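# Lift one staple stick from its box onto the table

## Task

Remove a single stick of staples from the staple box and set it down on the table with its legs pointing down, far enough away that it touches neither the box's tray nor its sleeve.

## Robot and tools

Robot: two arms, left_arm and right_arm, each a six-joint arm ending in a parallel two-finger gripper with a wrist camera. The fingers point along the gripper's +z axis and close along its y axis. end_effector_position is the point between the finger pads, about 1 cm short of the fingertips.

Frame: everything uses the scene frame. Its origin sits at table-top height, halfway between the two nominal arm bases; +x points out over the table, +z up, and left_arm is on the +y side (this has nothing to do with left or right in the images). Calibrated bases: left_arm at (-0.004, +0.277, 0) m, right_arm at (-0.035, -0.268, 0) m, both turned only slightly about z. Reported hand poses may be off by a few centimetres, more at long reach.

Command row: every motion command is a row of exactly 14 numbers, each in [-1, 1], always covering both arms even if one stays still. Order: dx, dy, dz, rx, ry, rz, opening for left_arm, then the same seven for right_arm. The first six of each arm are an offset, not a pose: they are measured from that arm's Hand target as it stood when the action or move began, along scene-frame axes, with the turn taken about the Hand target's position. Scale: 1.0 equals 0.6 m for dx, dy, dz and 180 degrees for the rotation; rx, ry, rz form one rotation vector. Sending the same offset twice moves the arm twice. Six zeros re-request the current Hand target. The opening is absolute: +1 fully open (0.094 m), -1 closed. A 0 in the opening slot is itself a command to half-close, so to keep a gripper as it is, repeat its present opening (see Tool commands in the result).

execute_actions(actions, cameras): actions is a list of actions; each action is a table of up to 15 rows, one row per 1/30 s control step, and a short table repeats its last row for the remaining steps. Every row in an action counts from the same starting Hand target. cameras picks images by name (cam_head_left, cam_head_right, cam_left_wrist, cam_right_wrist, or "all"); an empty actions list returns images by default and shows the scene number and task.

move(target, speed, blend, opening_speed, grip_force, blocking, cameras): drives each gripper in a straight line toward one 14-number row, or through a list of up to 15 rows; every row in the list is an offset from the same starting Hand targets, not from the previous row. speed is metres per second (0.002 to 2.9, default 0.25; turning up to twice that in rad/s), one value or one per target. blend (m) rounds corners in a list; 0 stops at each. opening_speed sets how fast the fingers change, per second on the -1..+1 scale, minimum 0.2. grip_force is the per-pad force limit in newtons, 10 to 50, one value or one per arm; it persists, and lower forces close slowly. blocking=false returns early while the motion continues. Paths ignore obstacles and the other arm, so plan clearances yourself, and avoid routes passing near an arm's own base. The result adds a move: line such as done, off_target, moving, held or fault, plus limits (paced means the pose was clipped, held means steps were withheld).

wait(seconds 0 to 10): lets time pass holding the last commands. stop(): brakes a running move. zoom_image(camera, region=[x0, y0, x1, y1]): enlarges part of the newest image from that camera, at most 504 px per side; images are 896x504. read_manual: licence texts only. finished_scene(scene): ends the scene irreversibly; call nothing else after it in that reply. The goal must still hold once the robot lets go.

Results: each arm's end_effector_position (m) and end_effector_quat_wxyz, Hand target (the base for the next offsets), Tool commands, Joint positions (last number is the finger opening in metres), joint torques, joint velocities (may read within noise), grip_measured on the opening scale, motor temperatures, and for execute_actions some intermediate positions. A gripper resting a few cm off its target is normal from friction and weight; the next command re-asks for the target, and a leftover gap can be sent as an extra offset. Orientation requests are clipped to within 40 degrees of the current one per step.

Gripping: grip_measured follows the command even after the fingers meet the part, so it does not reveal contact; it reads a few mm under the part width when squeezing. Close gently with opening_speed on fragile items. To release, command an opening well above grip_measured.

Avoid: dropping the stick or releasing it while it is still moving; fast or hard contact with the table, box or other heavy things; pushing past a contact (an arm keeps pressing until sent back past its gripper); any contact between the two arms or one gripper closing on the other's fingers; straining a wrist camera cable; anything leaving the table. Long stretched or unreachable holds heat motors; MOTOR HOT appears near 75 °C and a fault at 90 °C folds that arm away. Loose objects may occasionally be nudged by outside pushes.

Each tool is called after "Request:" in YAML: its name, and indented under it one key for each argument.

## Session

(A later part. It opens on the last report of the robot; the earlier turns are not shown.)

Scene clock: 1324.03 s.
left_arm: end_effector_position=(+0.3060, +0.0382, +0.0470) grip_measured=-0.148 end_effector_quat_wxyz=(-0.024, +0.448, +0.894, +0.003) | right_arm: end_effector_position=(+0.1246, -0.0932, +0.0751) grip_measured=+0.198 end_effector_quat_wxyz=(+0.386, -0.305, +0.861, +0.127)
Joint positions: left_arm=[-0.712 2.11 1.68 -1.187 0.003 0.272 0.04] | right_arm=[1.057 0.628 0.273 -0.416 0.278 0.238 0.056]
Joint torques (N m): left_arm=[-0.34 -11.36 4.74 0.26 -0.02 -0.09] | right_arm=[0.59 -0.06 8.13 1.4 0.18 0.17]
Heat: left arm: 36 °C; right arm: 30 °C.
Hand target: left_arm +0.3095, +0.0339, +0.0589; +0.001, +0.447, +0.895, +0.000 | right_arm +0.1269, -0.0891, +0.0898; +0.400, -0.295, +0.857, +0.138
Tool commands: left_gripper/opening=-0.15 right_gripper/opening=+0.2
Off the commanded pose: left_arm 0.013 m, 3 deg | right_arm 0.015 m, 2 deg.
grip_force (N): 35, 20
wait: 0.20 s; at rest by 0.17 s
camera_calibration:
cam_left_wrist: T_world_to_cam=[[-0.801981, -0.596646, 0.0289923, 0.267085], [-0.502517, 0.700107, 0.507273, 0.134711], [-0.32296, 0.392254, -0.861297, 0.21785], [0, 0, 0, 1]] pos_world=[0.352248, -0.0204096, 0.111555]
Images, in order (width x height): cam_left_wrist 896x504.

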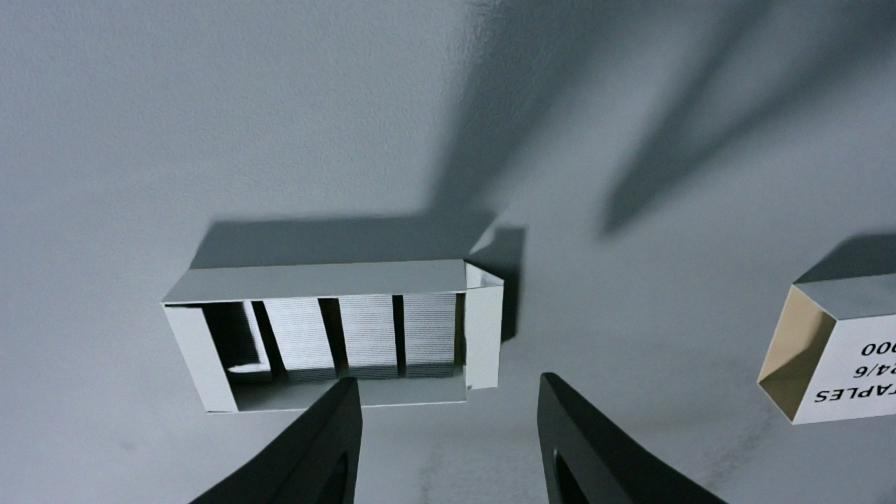

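Request:
move:
  target: [0.0033,-0.01,-0.028,0,0,0,-0.065,0,0,0,0,0,0,0.2]
  speed: 0.03
  cameras: []

Request:
wait:
  seconds: 0.2
  cameras: ["cam_left_wrist"]

Scene clock: 1362.10 s.
left_arm: end_effector_position=(+0.3101, +0.0313, +0.0427) grip_measured=-0.067 end_effector_quat_wxyz=(-0.008, +0.447, +0.894, +0.000) | right_arm: end_effector_position=(+0.1246, -0.0933, +0.0751) grip_measured=+0.198 end_effector_quat_wxyz=(+0.386, -0.305, +0.862, +0.127)
Joint positions: left_arm=[-0.719 2.11 1.663 -1.138 0.003 0.263 0.044] | right_arm=[1.057 0.628 0.273 -0.416 0.278 0.238 0.056]
Joint torques (N m): left_arm=[-0.44 -8.87 4.82 0.32 -0.02 -0.09] | right_arm=[0.66 -0.2 8.01 1.34 0.2 0.14]
Heat: left arm: 36 °C; right arm: 31 °C.
Hand target: left_arm +0.3115, +0.0279, +0.0422; +0.001, +0.447, +0.895, +0.000 | right_arm +0.1269, -0.0891, +0.0898; +0.400, -0.295, +0.857, +0.138
Off the commanded pose: left_arm 0.004 m, 1 deg | right_arm 0.015 m, 2 deg.
grip_force (N): 35, 20
move: off_target (right_arm)
No camera images: "cameras" was empty.

Scene clock: 1362.30 s.
left_arm: end_effector_position=(+0.3102, +0.0313, +0.0427) grip_measured=-0.067 end_effector_quat_wxyz=(-0.007, +0.447, +0.894, +0.000) | right_arm: end_effector_position=(+0.1246, -0.0933, +0.0751) grip_measured=+0.198 end_effector_quat_wxyz=(+0.386, -0.305, +0.862, +0.127)
Joint positions: left_arm=[-0.719 2.11 1.663 -1.138 0.003 0.263 0.044] | right_arm=[1.057 0.628 0.273 -0.416 0.278 0.238 0.056]
Joint torques (N m): left_arm=[-0.46 -8.9 4.81 0.34 -0.02 -0.08] | right_arm=[0.57 -0.01 8.13 1.34 0.16 0.15]
Heat: left arm: 36 °C; right arm: 31 °C.
Hand target: left_arm +0.3116, +0.0279, +0.0422; +0.001, +0.447, +0.895, +0.000 | right_arm +0.1269, -0.0891, +0.0898; +0.400, -0.295, +0.857, +0.138
Tool commands: left_gripper/opening=-0.065 right_gripper/opening=+0.2
Off the commanded pose: left_arm 0.004 m, 1 deg | right_arm 0.015 m, 2 deg.
grip_force (N): 35, 20
wait: 0.20 s; at rest by 0.17 s
camera_calibration:
cam_left_wrist: T_world_to_cam=[[-0.801724, -0.597362, 0.0199216, 0.266809], [-0.516566, 0.709283, 0.479663, 0.149041], [-0.300662, 0.374266, -0.877227, 0.212492], [0, 0, 0, 1]] pos_world=[0.354786, -0.0258592, 0.109599]
Images, in order (width x height): cam_left_wrist 896x504.

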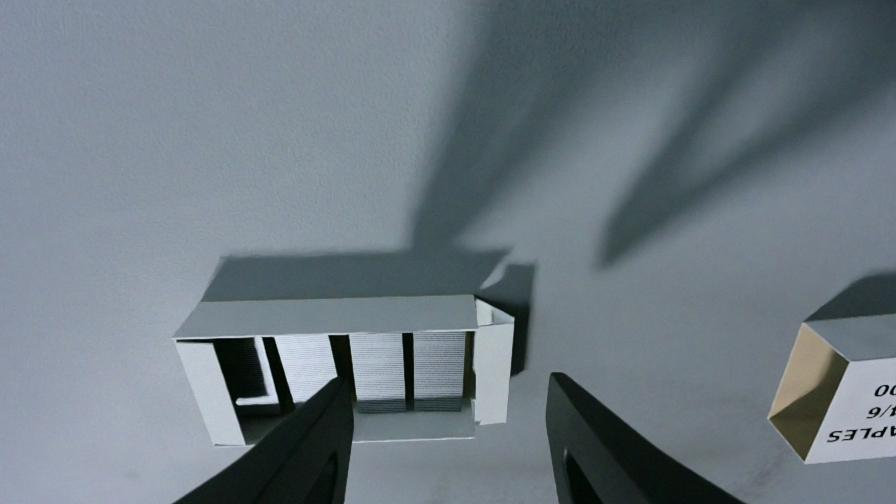

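Request:
move:
  target: [-0.0067,-0.005,-0.0208,0,0,0,-0.065,0,0,0,0,0,0,0.2]
  speed: 0.03
  cameras: []

Request:
wait:
  seconds: 0.2
  cameras: ["cam_left_wrist"]

Scene clock: 1376.40 s.
left_arm: end_effector_position=(+0.3064, +0.0283, +0.0325) grip_measured=-0.067 end_effector_quat_wxyz=(-0.005, +0.447, +0.894, -0.001) | right_arm: end_effector_position=(+0.1246, -0.0933, +0.0751) grip_measured=+0.198 end_effector_quat_wxyz=(+0.386, -0.305, +0.862, +0.127)
Joint positions: left_arm=[-0.731 2.11 1.622 -1.091 0.003 0.251 0.044] | right_arm=[1.057 0.628 0.273 -0.416 0.278 0.238 0.056]
Joint torques (N m): left_arm=[-0.49 -8.4 4.82 0.35 -0.02 -0.08] | right_arm=[0.69 -0.36 8.21 1.39 0.16 0.14]
Heat: left arm: 35 °C; right arm: 31 °C.
Hand target: left_arm +0.3074, +0.0250, +0.0297; +0.000, +0.447, +0.895, +0.000 | right_arm +0.1269, -0.0891, +0.0898; +0.400, -0.295, +0.857, +0.138
Off the commanded pose: left_arm 0.005 m, 1 deg | right_arm 0.015 m, 2 deg.
grip_force (N): 35, 20
move: off_target (right_arm)
No camera images: "cameras" was empty.

Scene clock: 1376.60 s.
left_arm: end_effector_position=(+0.3064, +0.0282, +0.0325) grip_measured=-0.067 end_effector_quat_wxyz=(-0.005, +0.447, +0.894, -0.001) | right_arm: end_effector_position=(+0.1246, -0.0933, +0.0751) grip_measured=+0.198 end_effector_quat_wxyz=(+0.386, -0.305, +0.862, +0.127)
Joint positions: left_arm=[-0.731 2.11 1.622 -1.091 0.003 0.251 0.044] | right_arm=[1.057 0.628 0.273 -0.416 0.278 0.238 0.056]
Joint torques (N m): left_arm=[-0.46 -8.42 4.82 0.34 -0.02 -0.09] | right_arm=[0.53 -0.14 7.98 1.35 0.16 0.13]
Heat: left arm: 35 °C; right arm: 31 °C.
Hand target: left_arm +0.3075, +0.0250, +0.0297; +0.000, +0.447, +0.895, +0.000 | right_arm +0.1269, -0.0891, +0.0898; +0.400, -0.295, +0.857, +0.138
Tool commands: left_gripper/opening=-0.065 right_gripper/opening=+0.2
Off the commanded pose: left_arm 0.004 m, 1 deg | right_arm 0.015 m, 2 deg.
grip_force (N): 35, 20
wait: 0.20 s; at rest by 0.17 s
camera_calibration:
cam_left_wrist: T_world_to_cam=[[-0.801803, -0.597306, 0.0183853, 0.262306], [-0.518602, 0.710781, 0.475228, 0.154895], [-0.296925, 0.371505, -0.87967, 0.202507], [0, 0, 0, 1]] pos_world=[0.350775, -0.0286516, 0.0997064]
Images, in order (width x height): cam_left_wrist 896x504.

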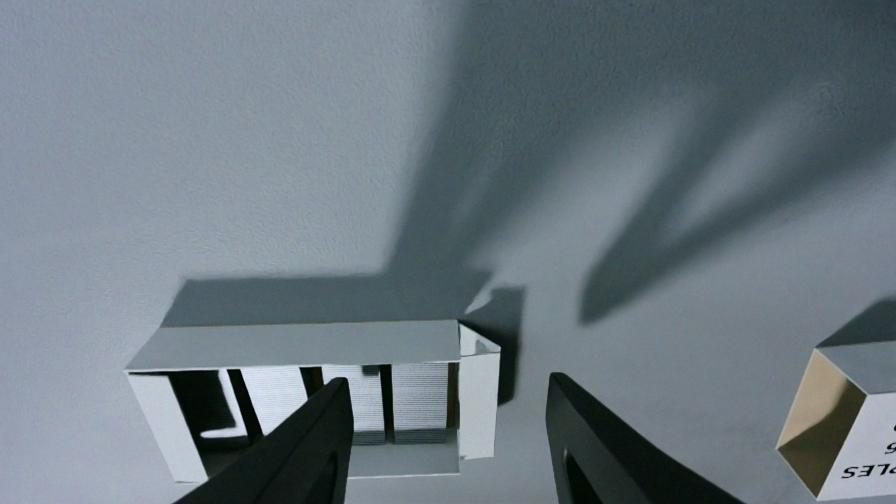

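Request:
move:
  target: [0,0,-0.0167,0,0,0,-0.065,0,0,0,0,0,0,0.2]
  speed: 0.02
  cameras: []

Request:
wait:
  seconds: 0.2
  cameras: ["cam_left_wrist"]

Scene clock: 1386.97 s.
left_arm: end_effector_position=(+0.3063, +0.0284, +0.0258) grip_measured=-0.067 end_effector_quat_wxyz=(-0.005, +0.447, +0.895, -0.001) | right_arm: end_effector_position=(+0.1246, -0.0933, +0.0751) grip_measured=+0.198 end_effector_quat_wxyz=(+0.386, -0.305, +0.862, +0.127)
Joint positions: left_arm=[-0.731 2.116 1.603 -1.066 0.003 0.25 0.044] | right_arm=[1.057 0.628 0.273 -0.416 0.278 0.238 0.056]
Joint torques (N m): left_arm=[-0.49 -8.08 4.23 0.47 -0.02 -0.07] | right_arm=[0.36 -0.14 8.14 1.33 0.17 0.13]
Heat: left arm: 35 °C; right arm: 31 °C.
Hand target: left_arm +0.3075, +0.0249, +0.0197; +0.001, +0.447, +0.895, +0.000 | right_arm +0.1269, -0.0891, +0.0898; +0.400, -0.295, +0.857, +0.138
Off the commanded pose: left_arm 0.007 m, 1 deg | right_arm 0.015 m, 2 deg.
grip_force (N): 35, 20
move: off_target (right_arm)
No camera images: "cameras" was empty.

Scene clock: 1387.17 s.
left_arm: end_effector_position=(+0.3063, +0.0284, +0.0258) grip_measured=-0.067 end_effector_quat_wxyz=(-0.005, +0.447, +0.895, -0.001) | right_arm: end_effector_position=(+0.1246, -0.0933, +0.0751) grip_measured=+0.198 end_effector_quat_wxyz=(+0.386, -0.305, +0.862, +0.127)
Joint positions: left_arm=[-0.731 2.116 1.603 -1.066 0.003 0.25 0.044] | right_arm=[1.057 0.628 0.273 -0.416 0.278 0.238 0.056]
Joint torques (N m): left_arm=[-0.49 -8.08 4.26 0.47 -0.02 -0.08] | right_arm=[0.75 -0.29 8.09 1.32 0.15 0.14]
Heat: left arm: 35 °C; right arm: 31 °C.
Hand target: left_arm +0.3075, +0.0249, +0.0197; +0.001, +0.447, +0.895, +0.000 | right_arm +0.1269, -0.0891, +0.0898; +0.400, -0.295, +0.857, +0.138
Tool commands: left_gripper/opening=-0.065 right_gripper/opening=+0.2
Off the commanded pose: left_arm 0.007 m, 1 deg | right_arm 0.015 m, 2 deg.
grip_force (N): 35, 20
wait: 0.20 s; at rest by 0.17 s
camera_calibration:
cam_left_wrist: T_world_to_cam=[[-0.801118, -0.598229, 0.0182399, 0.262156], [-0.519577, 0.710271, 0.474926, 0.158308], [-0.29707, 0.370995, -0.879836, 0.196597], [0, 0, 0, 1]] pos_world=[0.350674, -0.0285492, 0.0930069]
Images, in order (width x height): cam_left_wrist 896x504.

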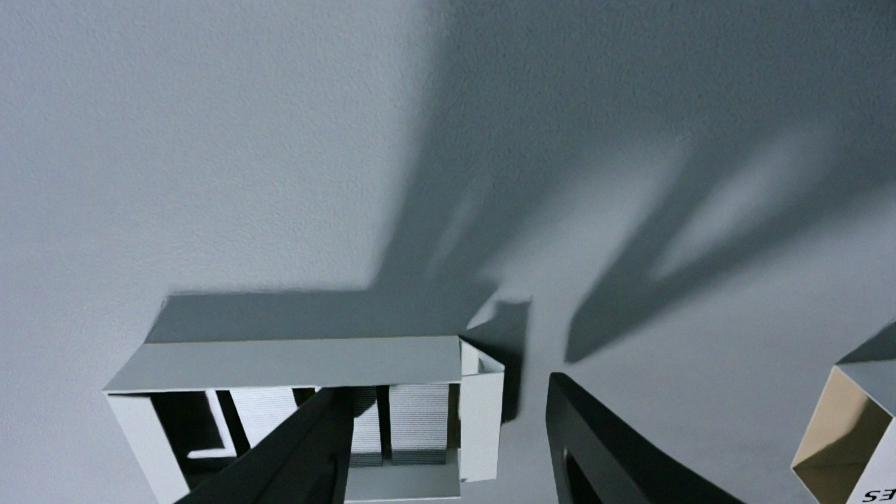

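Request:
move:
  target: [0,0,-0.0133,0,0,0,-0.065,0,0,0,0,0,0,0.2]
  speed: 0.02
  cameras: []

Request:
move:
  target: [0.0173,0.013,0.0,0,0,0,-0.065,0,0,0,0,0,0,0.2]
  speed: 0.02
  cameras: []

Request:
wait:
  seconds: 0.2
  cameras: ["cam_left_wrist"]

Scene clock: 1395.10 s.
left_arm: end_effector_position=(+0.3070, +0.0297, +0.0242) grip_measured=-0.067 end_effector_quat_wxyz=(-0.003, +0.446, +0.895, +0.003) | right_arm: end_effector_position=(+0.1246, -0.0933, +0.0751) grip_measured=+0.198 end_effector_quat_wxyz=(+0.386, -0.305, +0.862, +0.127)
Joint positions: left_arm=[-0.731 2.116 1.596 -1.059 -0.005 0.248 0.044] | right_arm=[1.057 0.628 0.273 -0.416 0.278 0.238 0.056]
Joint torques (N m): left_arm=[-0.49 -7.45 3.14 0.7 0.07 -0.05] | right_arm=[0.59 -0.17 8.1 1.34 0.19 0.18]
Heat: left arm: 35 °C; right arm: 31 °C.
Hand target: left_arm +0.3075, +0.0250, +0.0117; +0.000, +0.447, +0.895, +0.000 | right_arm +0.1269, -0.0891, +0.0898; +0.400, -0.295, +0.857, +0.138
Off the commanded pose: left_arm 0.013 m, 1 deg | right_arm 0.015 m, 2 deg.
grip_force (N): 35, 20
move: off_target (left_arm, right_arm)
No camera images: "cameras" was empty.

Scene clock: 1396.13 s.
left_arm: end_effector_position=(+0.3087, +0.0318, +0.0242) grip_measured=-0.067 end_effector_quat_wxyz=(-0.004, +0.449, +0.894, +0.001) | right_arm: end_effector_position=(+0.1246, -0.0933, +0.0751) grip_measured=+0.198 end_effector_quat_wxyz=(+0.386, -0.305, +0.862, +0.127)
Joint positions: left_arm=[-0.722 2.116 1.596 -1.059 -0.001 0.263 0.044] | right_arm=[1.057 0.628 0.273 -0.416 0.278 0.238 0.056]
Joint torques (N m): left_arm=[1.21 -6.64 4.78 0.62 0.02 0.11] | right_arm=[0.61 -0.13 8.14 1.33 0.13 0.17]
Heat: left arm: 35 °C; right arm: 31 °C.
Hand target: left_arm +0.3178, +0.0327, +0.0117; +0.000, +0.447, +0.895, +0.000 | right_arm +0.1269, -0.0891, +0.0898; +0.400, -0.295, +0.857, +0.138
Off the commanded pose: left_arm 0.016 m, 1 deg | right_arm 0.015 m, 2 deg.
grip_force (N): 35, 20
move: off_target (left_arm, right_arm)
No camera images: "cameras" was empty.

Scene clock: 1396.33 s.
left_arm: end_effector_position=(+0.3087, +0.0318, +0.0242) grip_measured=-0.067 end_effector_quat_wxyz=(-0.004, +0.449, +0.894, +0.001) | right_arm: end_effector_position=(+0.1246, -0.0933, +0.0751) grip_measured=+0.198 end_effector_quat_wxyz=(+0.386, -0.305, +0.862, +0.127)
Joint positions: left_arm=[-0.722 2.116 1.596 -1.059 -0.001 0.263 0.044] | right_arm=[1.057 0.628 0.273 -0.416 0.278 0.238 0.056]
Joint torques (N m): left_arm=[1.21 -6.68 4.78 0.63 0.02 0.12] | right_arm=[0.7 -0.14 8.03 1.33 0.21 0.12]
Heat: left arm: 35 °C; right arm: 31 °C.
Hand target: left_arm +0.3178, +0.0327, +0.0117; +0.000, +0.447, +0.895, +0.000 | right_arm +0.1269, -0.0891, +0.0898; +0.400, -0.295, +0.857, +0.138
Tool commands: left_gripper/opening=-0.065 right_gripper/opening=+0.2
Off the commanded pose: left_arm 0.016 m, 1 deg | right_arm 0.015 m, 2 deg.
grip_force (N): 35, 20
wait: 0.20 s; at rest by 0.17 s
camera_calibration:
cam_left_wrist: T_world_to_cam=[[-0.803903, -0.594584, 0.0144817, 0.266967], [-0.517678, 0.711497, 0.475164, 0.157198], [-0.292828, 0.374489, -0.879778, 0.193199], [0, 0, 0, 1]] pos_world=[0.352568, -0.0254627, 0.0914118]
Images, in order (width x height): cam_left_wrist 896x504.

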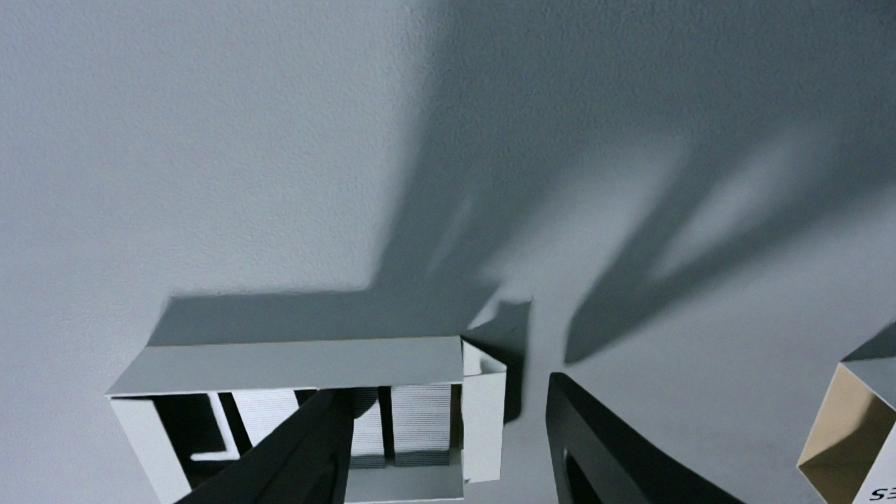

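Request:
move:
  target: [0.02,0.015,0.0,0,0,0,-0.065,0,0,0,0,0,0,0.2]
  speed: 0.02
  cameras: []

Request:
wait:
  seconds: 0.2
  cameras: ["cam_left_wrist"]

Scene clock: 1401.37 s.
left_arm: end_effector_position=(+0.3216, +0.0401, +0.0192) grip_measured=-0.067 end_effector_quat_wxyz=(+0.000, +0.449, +0.894, +0.000) | right_arm: end_effector_position=(+0.1246, -0.0933, +0.0751) grip_measured=+0.198 end_effector_quat_wxyz=(+0.386, -0.305, +0.862, +0.127)
Joint positions: left_arm=[-0.686 2.134 1.604 -1.04 0 0.299 0.044] | right_arm=[1.057 0.628 0.273 -0.416 0.278 0.238 0.056]
Joint torques (N m): left_arm=[1.16 -6.8 6.56 0.32 0.02 0.12] | right_arm=[0.55 -0.2 8.18 1.33 0.15 0.12]
Heat: left arm: 34 °C; right arm: 31 °C.
Hand target: left_arm +0.3298, +0.0417, +0.0117; +0.001, +0.447, +0.895, +0.000 | right_arm +0.1269, -0.0891, +0.0898; +0.400, -0.295, +0.857, +0.138
Off the commanded pose: left_arm 0.011 m, 0 deg | right_arm 0.015 m, 2 deg.
grip_force (N): 35, 20
move: off_target (left_arm, right_arm)
No camera images: "cameras" was empty.

Scene clock: 1401.57 s.
left_arm: end_effector_position=(+0.3216, +0.0401, +0.0192) grip_measured=-0.067 end_effector_quat_wxyz=(+0.000, +0.449, +0.894, +0.000) | right_arm: end_effector_position=(+0.1246, -0.0933, +0.0751) grip_measured=+0.198 end_effector_quat_wxyz=(+0.386, -0.305, +0.862, +0.127)
Joint positions: left_arm=[-0.686 2.134 1.604 -1.04 0 0.299 0.044] | right_arm=[1.057 0.628 0.273 -0.416 0.278 0.238 0.056]
Joint torques (N m): left_arm=[1.16 -6.79 6.56 0.32 0.03 0.12] | right_arm=[0.7 -0.06 8.06 1.38 0.17 0.17]
Heat: left arm: 34 °C; right arm: 31 °C.
Hand target: left_arm +0.3298, +0.0417, +0.0117; +0.001, +0.447, +0.895, +0.000 | right_arm +0.1269, -0.0891, +0.0898; +0.400, -0.295, +0.857, +0.138
Tool commands: left_gripper/opening=-0.065 right_gripper/opening=+0.2
Off the commanded pose: left_arm 0.011 m, 0 deg | right_arm 0.015 m, 2 deg.
grip_force (N): 35, 20
wait: 0.20 s; at rest by 0.17 s
camera_calibration:
cam_left_wrist: T_world_to_cam=[[-0.803739, -0.594848, 0.0126431, 0.282344], [-0.520992, 0.713892, 0.467895, 0.161429], [-0.287352, 0.369479, -0.883694, 0.187988], [0, 0, 0, 1]] pos_world=[0.365052, -0.0167486, 0.0870222]
Images, in order (width x height): cam_left_wrist 896x504.

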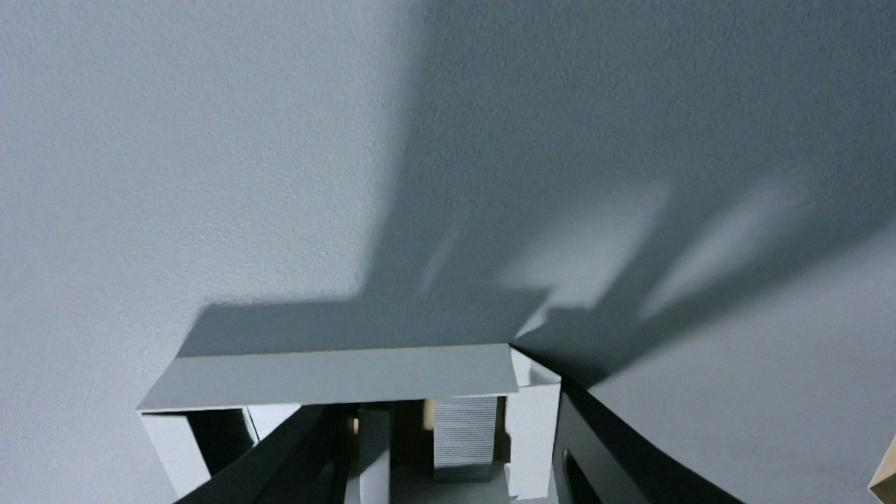

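Request:
move:
  target: [0.0,0.0,0.12,0,0,0,-0.065,0,0,0,0,0,0,0.2]
  speed: 0.06
  cameras: []

Request:
wait:
  seconds: 0.2
  cameras: ["cam_left_wrist"]

Request:
zoom_image:
  camera: "cam_left_wrist"
  region: [150, 250, 630, 500]

Scene clock: 1410.83 s.
left_arm: end_effector_position=(+0.3230, +0.0436, +0.0654) grip_measured=-0.067 end_effector_quat_wxyz=(-0.022, +0.445, +0.895, +0.004) | right_arm: end_effector_position=(+0.1246, -0.0933, +0.0751) grip_measured=+0.198 end_effector_quat_wxyz=(+0.386, -0.305, +0.862, +0.127)
Joint positions: left_arm=[-0.677 2.139 1.799 -1.275 0 0.301 0.044] | right_arm=[1.057 0.628 0.273 -0.416 0.278 0.238 0.056]
Joint torques (N m): left_arm=[0.43 -11.03 8.09 -0.06 0.01 0.11] | right_arm=[0.88 -0.2 8.08 1.35 0.13 0.14]
Heat: left arm: 35 °C; right arm: 31 °C.
Hand target: left_arm +0.3298, +0.0417, +0.0837; +0.000, +0.447, +0.895, +0.000 | right_arm +0.1269, -0.0891, +0.0898; +0.400, -0.295, +0.857, +0.138
Off the commanded pose: left_arm 0.020 m, 3 deg | right_arm 0.015 m, 2 deg.
grip_force (N): 35, 20
move: off_target (left_arm, right_arm)
No camera images: "cameras" was empty.

Scene clock: 1411.03 s.
left_arm: end_effector_position=(+0.3230, +0.0436, +0.0654) grip_measured=-0.067 end_effector_quat_wxyz=(-0.022, +0.445, +0.895, +0.004) | right_arm: end_effector_position=(+0.1246, -0.0933, +0.0751) grip_measured=+0.198 end_effector_quat_wxyz=(+0.386, -0.305, +0.862, +0.127)
Joint positions: left_arm=[-0.677 2.139 1.799 -1.275 0 0.301 0.044] | right_arm=[1.057 0.628 0.273 -0.416 0.278 0.238 0.056]
Joint torques (N m): left_arm=[0.44 -11.04 8.1 -0.04 0.01 0.1] | right_arm=[0.66 0.02 8.21 1.36 0.19 0.14]
Heat: left arm: 35 °C; right arm: 31 °C.
Hand target: left_arm +0.3298, +0.0417, +0.0837; +0.000, +0.447, +0.895, +0.000 | right_arm +0.1269, -0.0891, +0.0898; +0.400, -0.295, +0.857, +0.138
Tool commands: left_gripper/opening=-0.065 right_gripper/opening=+0.2
Off the commanded pose: left_arm 0.020 m, 3 deg | right_arm 0.015 m, 2 deg.
grip_force (N): 35, 20
wait: 0.20 s; at rest by 0.17 s
camera_calibration:
cam_left_wrist: T_world_to_cam=[[-0.798463, -0.601468, 0.0263246, 0.2827], [-0.508291, 0.696912, 0.505919, 0.132108], [-0.32264, 0.390577, -0.862179, 0.237001], [0, 0, 0, 1]] pos_world=[0.369341, -0.0145999, 0.13006]
Images, in order (width x height): cam_left_wrist 896x504.

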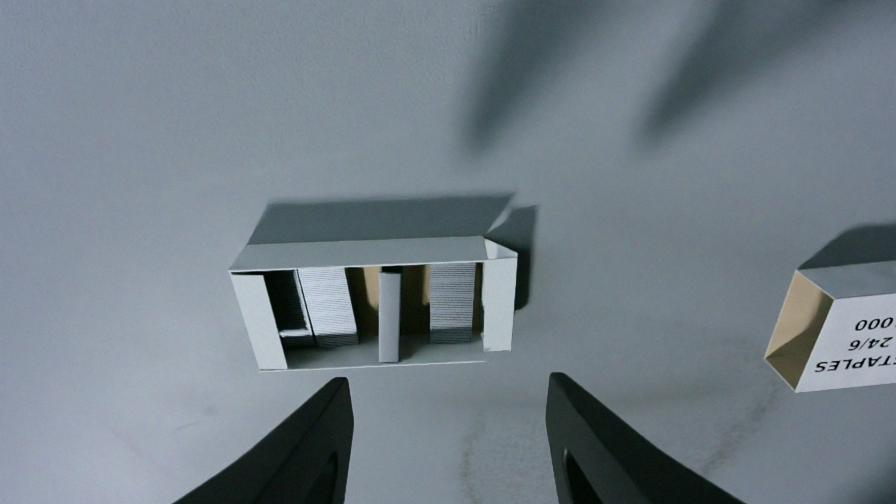

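Scaled by 1.050 from the camera's 896x504 image, which has a finer 1280x720 frame.

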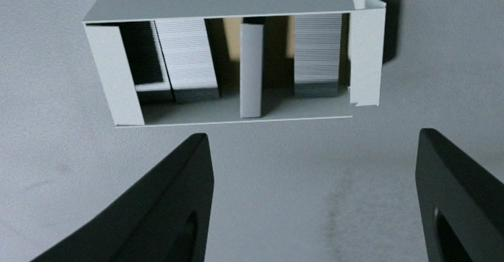

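Request:
wait:
  seconds: 0.1
  cameras: ["all"]

Request:
zoom_image:
  camera: "cam_left_wrist"
  region: [340, 240, 500, 370]

Scene clock: 1423.20 s.
left_arm: end_effector_position=(+0.3230, +0.0436, +0.0654) grip_measured=-0.067 end_effector_quat_wxyz=(-0.022, +0.445, +0.895, +0.004) | right_arm: end_effector_position=(+0.1246, -0.0933, +0.0751) grip_measured=+0.198 end_effector_quat_wxyz=(+0.386, -0.305, +0.862, +0.127)
Joint positions: left_arm=[-0.677 2.139 1.799 -1.275 0 0.301 0.044] | right_arm=[1.057 0.628 0.273 -0.416 0.278 0.238 0.056]
Joint torques (N m): left_arm=[0.42 -11.04 8.06 -0.06 0.01 0.1] | right_arm=[0.46 0.03 8.05 1.32 0.18 0.11]
Heat: left arm: 35 °C; right arm: 31 °C.
Hand target: left_arm +0.3298, +0.0417, +0.0837; +0.000, +0.447, +0.895, +0.000 | right_arm +0.1269, -0.0891, +0.0898; +0.400, -0.295, +0.857, +0.138
Tool commands: left_gripper/opening=-0.065 right_gripper/opening=+0.2
Off the commanded pose: left_arm 0.020 m, 3 deg | right_arm 0.015 m, 2 deg.
grip_force (N): 35, 20
wait: 0.10 s; at rest from the start
camera_calibration:
cam_left_wrist: T_world_to_cam=[[-0.798463, -0.601468, 0.0263246, 0.2827], [-0.508291, 0.696912, 0.505919, 0.132108], [-0.32264, 0.390577, -0.862179, 0.237001], [0, 0, 0, 1]] pos_world=[0.369341, -0.0145999, 0.13006]
cam_right_wrist: T_world_to_cam=[[0.624082, -0.780525, 0.0360816, -0.15642], [-0.711711, -0.586905, -0.386018, 0.0992389], [0.322473, 0.215227, -0.921785, 0.140707], [0, 0, 0, 1]] pos_world=[0.122874, -0.0941301, 0.173653]

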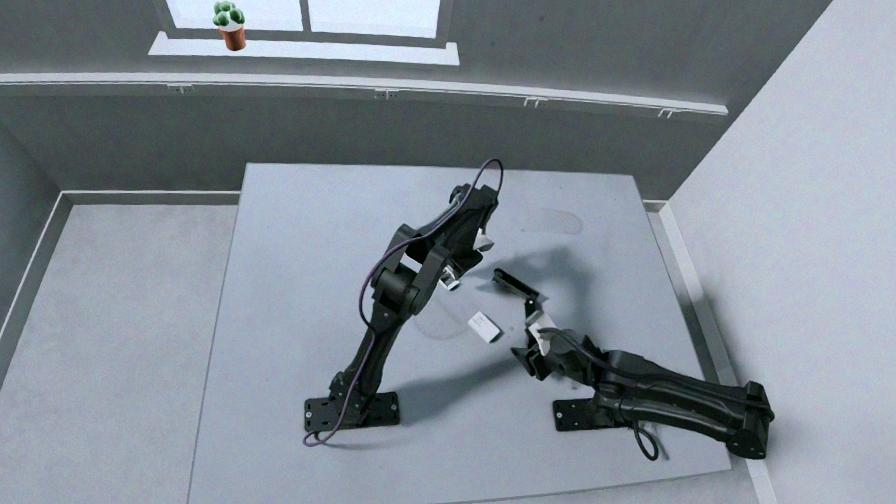

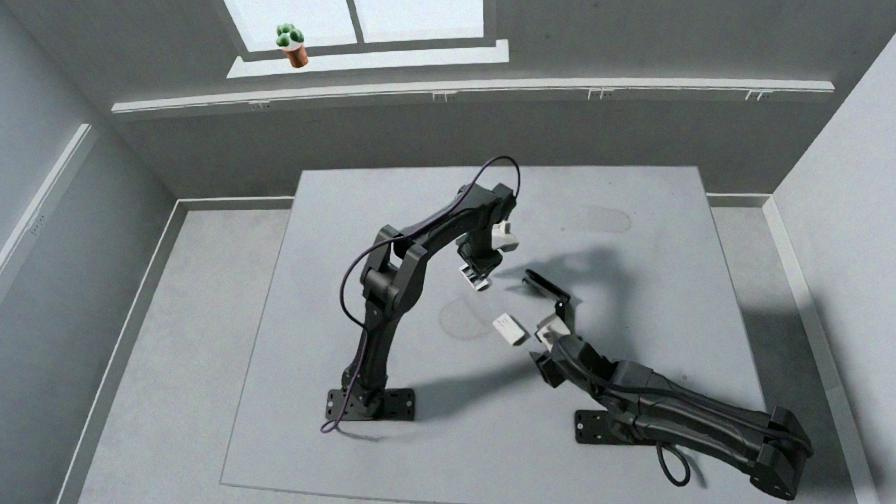

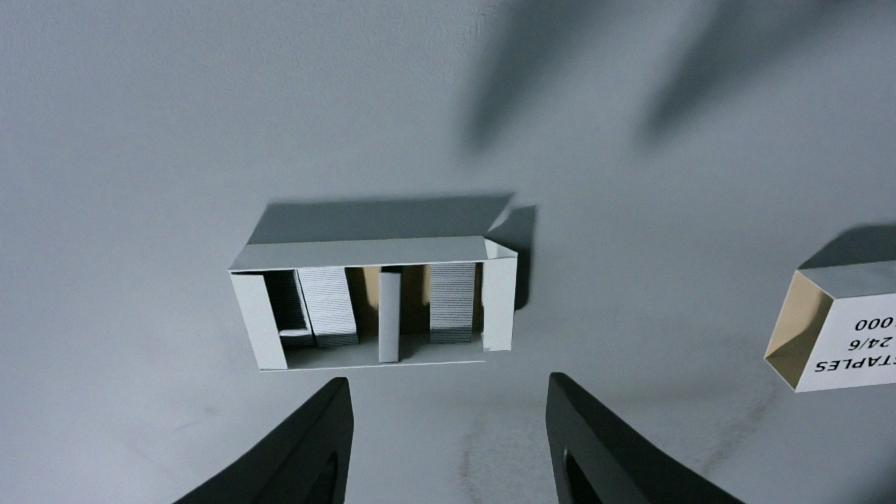

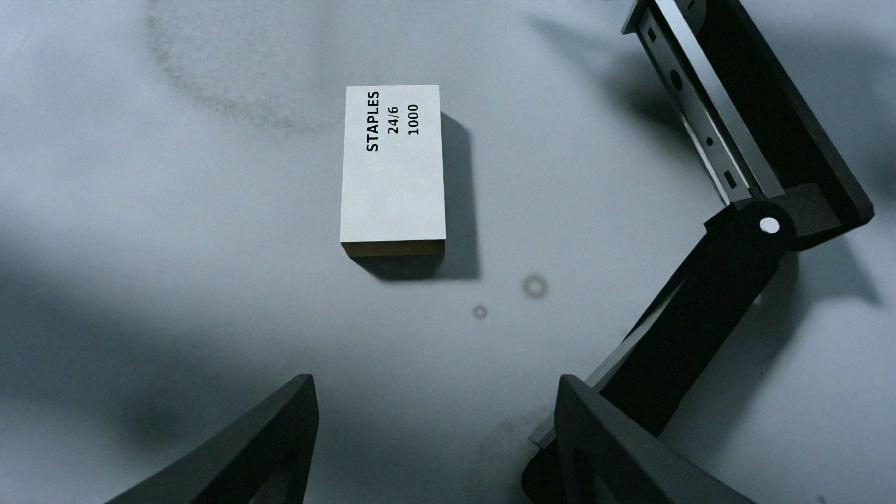

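Scaled by 3.150 from the camera's 896x504 image, which has a finer 1280x720 frame.

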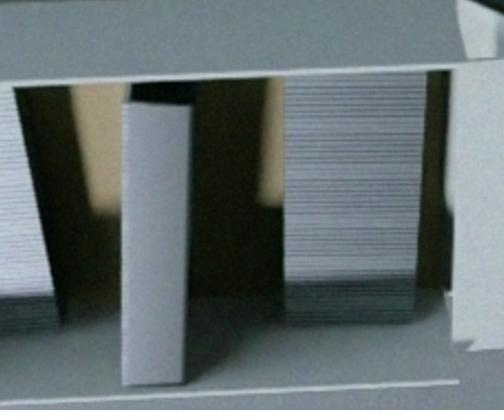

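Request:
move:
  target: [0.013,0.0155,-0.0653,0,0,0,-0.72,0,0,0,0,0,0,0.2]
  speed: 0.05
  cameras: []

Request:
wait:
  seconds: 0.2
  cameras: ["cam_left_wrist"]

Request:
zoom_image:
  camera: "cam_left_wrist"
  region: [320, 260, 580, 480]

Scene clock: 1467.53 s.
left_arm: end_effector_position=(+0.3334, +0.0508, +0.0446) grip_measured=-0.718 end_effector_quat_wxyz=(-0.008, +0.445, +0.895, +0.001) | right_arm: end_effector_position=(+0.1246, -0.0933, +0.0751) grip_measured=+0.198 end_effector_quat_wxyz=(+0.386, -0.305, +0.862, +0.127)
Joint positions: left_arm=[-0.647 2.139 1.716 -1.163 0 0.33 0.013] | right_arm=[1.057 0.628 0.273 -0.416 0.278 0.238 0.056]
Joint torques (N m): left_arm=[0.47 -9.14 4.88 0.33 0.01 0.11] | right_arm=[0.59 0.02 8.03 1.36 0.21 0.13]
Motor temperatures (°C): left_arm=[26 37 33 25 23 27 26] | right_arm=[25 25 31 30 25 23 25]
Heat: left arm: 37 °C; right arm: 31 °C.
Hand target: left_arm +0.3376, +0.0511, +0.0444; +0.000, +0.447, +0.895, +0.000 | right_arm +0.1269, -0.0891, +0.0898; +0.400, -0.295, +0.857, +0.138
Off the commanded pose: left_arm 0.004 m, 1 deg | right_arm 0.015 m, 2 deg.
grip_force (N): 35, 20
move: off_target (right_arm)
No camera images: "cameras" was empty.

Scene clock: 1467.73 s.
left_arm: end_effector_position=(+0.3334, +0.0508, +0.0446) grip_measured=-0.718 end_effector_quat_wxyz=(-0.008, +0.445, +0.895, +0.001) | right_arm: end_effector_position=(+0.1246, -0.0933, +0.0751) grip_measured=+0.198 end_effector_quat_wxyz=(+0.386, -0.305, +0.862, +0.127)
Joint positions: left_arm=[-0.647 2.139 1.716 -1.163 0 0.33 0.013] | right_arm=[1.057 0.628 0.273 -0.416 0.278 0.238 0.056]
Joint torques (N m): left_arm=[0.46 -9.13 4.89 0.33 0.01 0.11] | right_arm=[0.59 -0.05 8.02 1.37 0.16 0.11]
Heat: left arm: 37 °C; right arm: 31 °C.
Hand target: left_arm +0.3376, +0.0511, +0.0444; +0.000, +0.447, +0.895, +0.000 | right_arm +0.1269, -0.0891, +0.0898; +0.400, -0.295, +0.857, +0.138
Tool commands: left_gripper/opening=-0.72 right_gripper/opening=+0.2
Off the commanded pose: left_arm 0.004 m, 1 deg | right_arm 0.015 m, 2 deg.
grip_force (N): 35, 20
wait: 0.20 s; at rest by 0.17 s
camera_calibration:
cam_left_wrist: T_world_to_cam=[[-0.79926, -0.600721, 0.0178597, 0.296458], [-0.519787, 0.705884, 0.481195, 0.147458], [-0.301671, 0.375316, -0.876432, 0.214108], [0, 0, 0, 1]] pos_world=[0.378184, -0.00635848, 0.111401]
Images, in order (width x height): cam_left_wrist 896x504.

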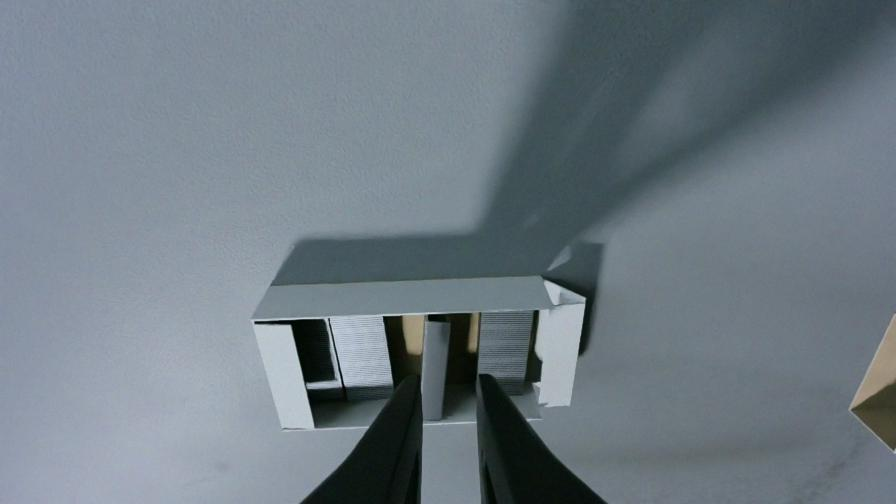

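Scaled by 1.938 from the camera's 896x504 image, which has a finer 1280x720 frame.

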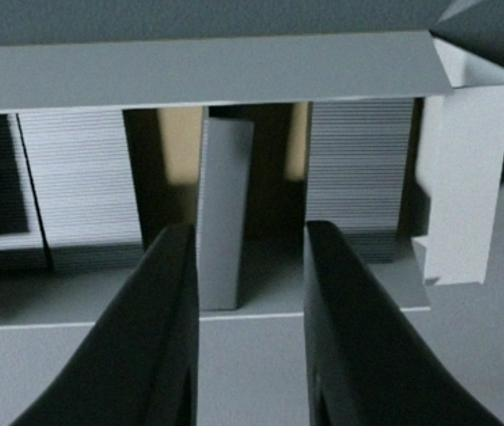

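Request:
move:
  target: [0.006,0.005,-0.0175,0,0,0,-0.72,0,0,0,0,0,0,0.2]
  speed: 0.04
  cameras: []

Request:
wait:
  seconds: 0.2
  cameras: ["cam_left_wrist"]

Request:
zoom_image:
  camera: "cam_left_wrist"
  region: [320, 284, 580, 504]

Scene clock: 1499.63 s.
left_arm: end_effector_position=(+0.3374, +0.0534, +0.0370) grip_measured=-0.718 end_effector_quat_wxyz=(-0.004, +0.446, +0.895, +0.001) | right_arm: end_effector_position=(+0.1246, -0.0933, +0.0751) grip_measured=+0.198 end_effector_quat_wxyz=(+0.386, -0.305, +0.862, +0.127)
Joint positions: left_arm=[-0.637 2.146 1.696 -1.129 0 0.341 0.013] | right_arm=[1.057 0.628 0.273 -0.416 0.278 0.238 0.056]
Joint torques (N m): left_arm=[0.49 -8.62 4.89 0.34 0.01 0.11] | right_arm=[0.68 -0.14 8.13 1.31 0.17 0.09]
Heat: left arm: 36 °C; right arm: 31 °C.
Hand target: left_arm +0.3412, +0.0540, +0.0340; +0.000, +0.447, +0.895, +0.000 | right_arm +0.1269, -0.0891, +0.0898; +0.400, -0.295, +0.857, +0.138
Off the commanded pose: left_arm 0.005 m, 1 deg | right_arm 0.015 m, 2 deg.
grip_force (N): 35, 20
move: off_target (right_arm)
No camera images: "cameras" was empty.

Scene clock: 1499.83 s.
left_arm: end_effector_position=(+0.3374, +0.0534, +0.0370) grip_measured=-0.718 end_effector_quat_wxyz=(-0.004, +0.446, +0.895, +0.001) | right_arm: end_effector_position=(+0.1246, -0.0933, +0.0751) grip_measured=+0.198 end_effector_quat_wxyz=(+0.386, -0.305, +0.862, +0.127)
Joint positions: left_arm=[-0.637 2.146 1.696 -1.129 0 0.341 0.013] | right_arm=[1.057 0.628 0.273 -0.416 0.278 0.238 0.056]
Joint torques (N m): left_arm=[0.5 -8.66 4.88 0.34 0.02 0.11] | right_arm=[0.66 -0.16 8.13 1.37 0.14 0.18]
Heat: left arm: 36 °C; right arm: 31 °C.
Hand target: left_arm +0.3413, +0.0540, +0.0340; +0.001, +0.447, +0.895, +0.000 | right_arm +0.1269, -0.0891, +0.0898; +0.400, -0.295, +0.857, +0.138
Tool commands: left_gripper/opening=-0.72 right_gripper/opening=+0.2
Off the commanded pose: left_arm 0.005 m, 1 deg | right_arm 0.015 m, 2 deg.
grip_force (N): 35, 20
wait: 0.20 s; at rest by 0.17 s
camera_calibration:
cam_left_wrist: T_world_to_cam=[[-0.799548, -0.6004, 0.0156102, 0.301485], [-0.522395, 0.708025, 0.475189, 0.152428], [-0.296356, 0.371782, -0.879745, 0.206138], [0, 0, 0, 1]] pos_world=[0.38177, -0.00354906, 0.10421]
Images, in order (width x height): cam_left_wrist 896x504.

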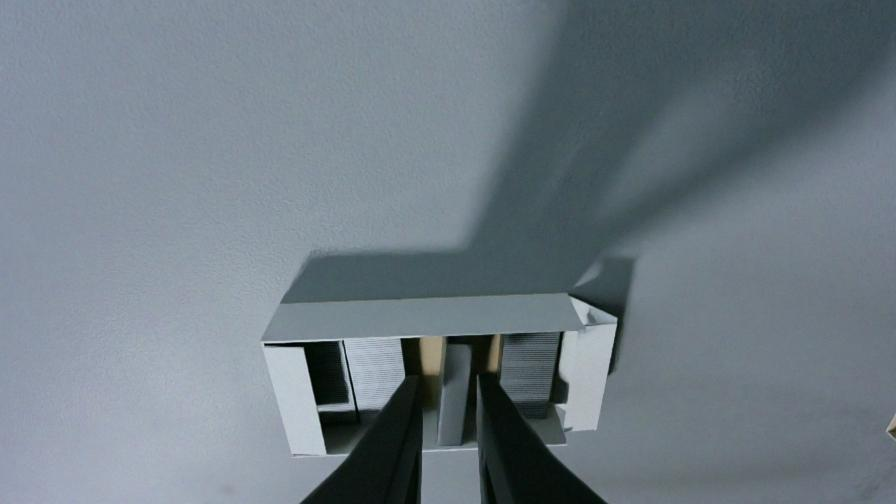

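Scaled by 1.938 from the camera's 896x504 image, which has a finer 1280x720 frame.

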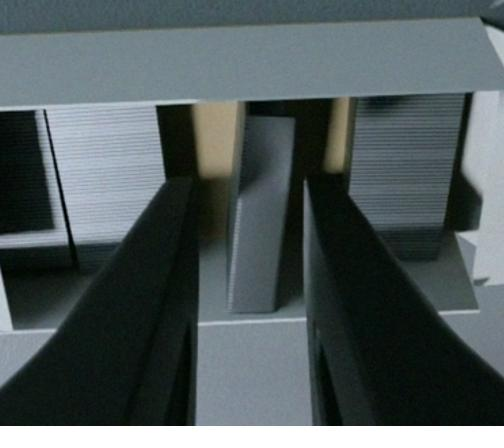

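Request:
move:
  target: [-0.001,-0.001,-0.0225,0,0,0,-0.72,0,0,0,0,0,0,0.2]
  speed: 0.04
  cameras: []

Request:
wait:
  seconds: 0.2
  cameras: ["cam_left_wrist"]

Request:
zoom_image:
  camera: "cam_left_wrist"
  region: [320, 284, 580, 504]

Scene clock: 1511.40 s.
left_arm: end_effector_position=(+0.3371, +0.0536, +0.0233) grip_measured=-0.718 end_effector_quat_wxyz=(-0.005, +0.446, +0.895, +0.001) | right_arm: end_effector_position=(+0.1246, -0.0933, +0.0751) grip_measured=+0.198 end_effector_quat_wxyz=(+0.386, -0.305, +0.862, +0.127)
Joint positions: left_arm=[-0.637 2.158 1.66 -1.081 0 0.341 0.013] | right_arm=[1.057 0.628 0.273 -0.416 0.278 0.238 0.056]
Joint torques (N m): left_arm=[0.34 -8.69 4.83 0.37 0.01 0.08] | right_arm=[0.54 -0.01 8.12 1.32 0.2 0.16]
Heat: left arm: 36 °C; right arm: 31 °C.
Hand target: left_arm +0.3406, +0.0534, +0.0205; +0.000, +0.447, +0.895, +0.000 | right_arm +0.1269, -0.0891, +0.0898; +0.400, -0.295, +0.857, +0.138
Off the commanded pose: left_arm 0.005 m, 1 deg | right_arm 0.015 m, 2 deg.
grip_force (N): 35, 20
move: off_target (right_arm)
No camera images: "cameras" was empty.

Scene clock: 1511.60 s.
left_arm: end_effector_position=(+0.3372, +0.0535, +0.0233) grip_measured=-0.718 end_effector_quat_wxyz=(-0.004, +0.446, +0.895, +0.001) | right_arm: end_effector_position=(+0.1246, -0.0933, +0.0751) grip_measured=+0.198 end_effector_quat_wxyz=(+0.386, -0.305, +0.862, +0.127)
Joint positions: left_arm=[-0.637 2.158 1.66 -1.081 0 0.341 0.013] | right_arm=[1.057 0.628 0.273 -0.416 0.278 0.238 0.056]
Joint torques (N m): left_arm=[0.32 -8.69 4.85 0.33 0.01 0.08] | right_arm=[0.65 -0.16 8.21 1.36 0.18 0.16]
Heat: left arm: 36 °C; right arm: 31 °C.
Hand target: left_arm +0.3406, +0.0534, +0.0205; +0.000, +0.447, +0.895, +0.000 | right_arm +0.1269, -0.0891, +0.0898; +0.400, -0.295, +0.857, +0.138
Tool commands: left_gripper/opening=-0.72 right_gripper/opening=+0.2
Off the commanded pose: left_arm 0.004 m, 1 deg | right_arm 0.015 m, 2 deg.
grip_force (N): 35, 20
wait: 0.20 s; at rest by 0.17 s
camera_calibration:
cam_left_wrist: T_world_to_cam=[[-0.799561, -0.600376, 0.0158066, 0.301729], [-0.522097, 0.707838, 0.475793, 0.158625], [-0.296844, 0.372173, -0.879415, 0.194051], [0, 0, 0, 1]] pos_world=[0.381671, -0.00335017, 0.0904093]
Images, in order (width x height): cam_left_wrist 896x504.

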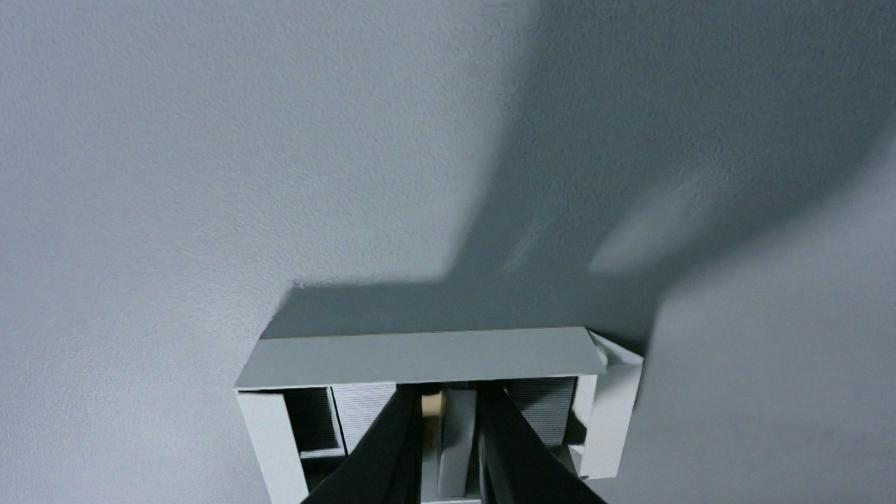

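Scaled by 1.938 from the camera's 896x504 image, which has a finer 1280x720 frame.

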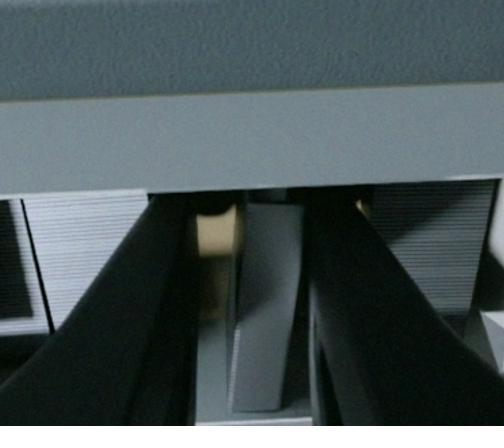

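Request:
move:
  target: [0,0,0,0,0,0,-1.0,0,0,0,0,0,0,0.2]
  speed: 0.04
  grip_force: [15,20]
  opening_speed: 0.3
  cameras: ["cam_left_wrist"]

Request:
zoom_image:
  camera: "cam_left_wrist"
  region: [320, 284, 580, 504]

Scene clock: 1517.57 s.
left_arm: end_effector_position=(+0.3372, +0.0535, +0.0233) grip_measured=-0.860 end_effector_quat_wxyz=(-0.004, +0.446, +0.895, +0.001) | right_arm: end_effector_position=(+0.1246, -0.0933, +0.0751) grip_measured=+0.198 end_effector_quat_wxyz=(+0.386, -0.305, +0.862, +0.127)
Joint positions: left_arm=[-0.637 2.158 1.66 -1.081 0 0.341 0.007] | right_arm=[1.057 0.628 0.273 -0.416 0.278 0.238 0.056]
Joint torques (N m): left_arm=[0.34 -8.68 4.85 0.33 0.02 0.08] | right_arm=[0.76 -0.05 7.88 1.38 0.17 0.12]
Heat: left arm: 36 °C; right arm: 31 °C.
Hand target: left_arm +0.3406, +0.0535, +0.0205; +0.000, +0.447, +0.895, +0.000 | right_arm +0.1269, -0.0891, +0.0898; +0.400, -0.295, +0.857, +0.138
Off the commanded pose: left_arm 0.004 m, 1 deg | right_arm 0.015 m, 2 deg.
grip_force (N): 15, 20
move: off_target (right_arm)
camera_calibration:
cam_left_wrist: T_world_to_cam=[[-0.799561, -0.600376, 0.0158066, 0.301729], [-0.522097, 0.707838, 0.475793, 0.158625], [-0.296844, 0.372173, -0.879415, 0.194051], [0, 0, 0, 1]] pos_world=[0.381671, -0.00335017, 0.0904093]
Images, in order (width x height): cam_left_wrist 896x504.

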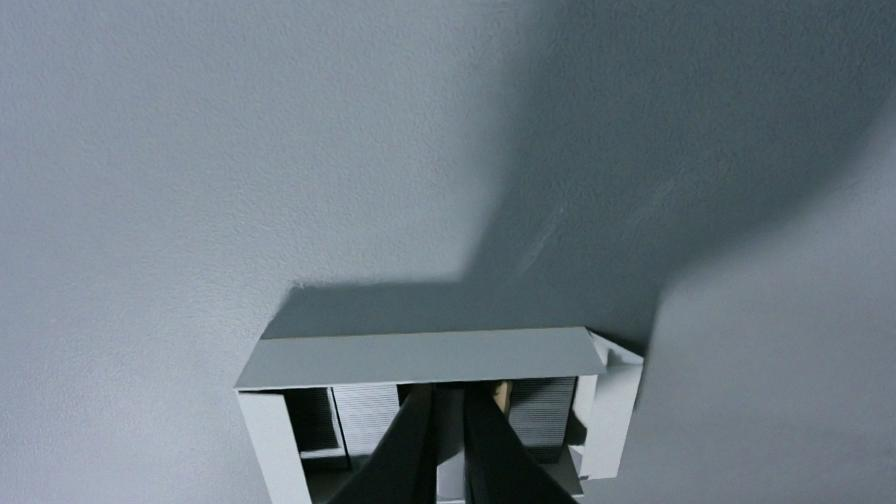

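Scaled by 1.938 from the camera's 896x504 image, which has a finer 1280x720 frame.

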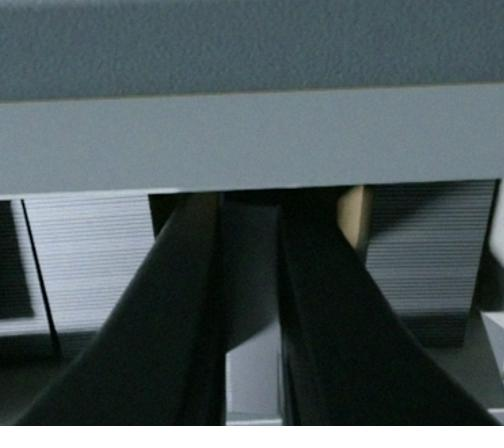

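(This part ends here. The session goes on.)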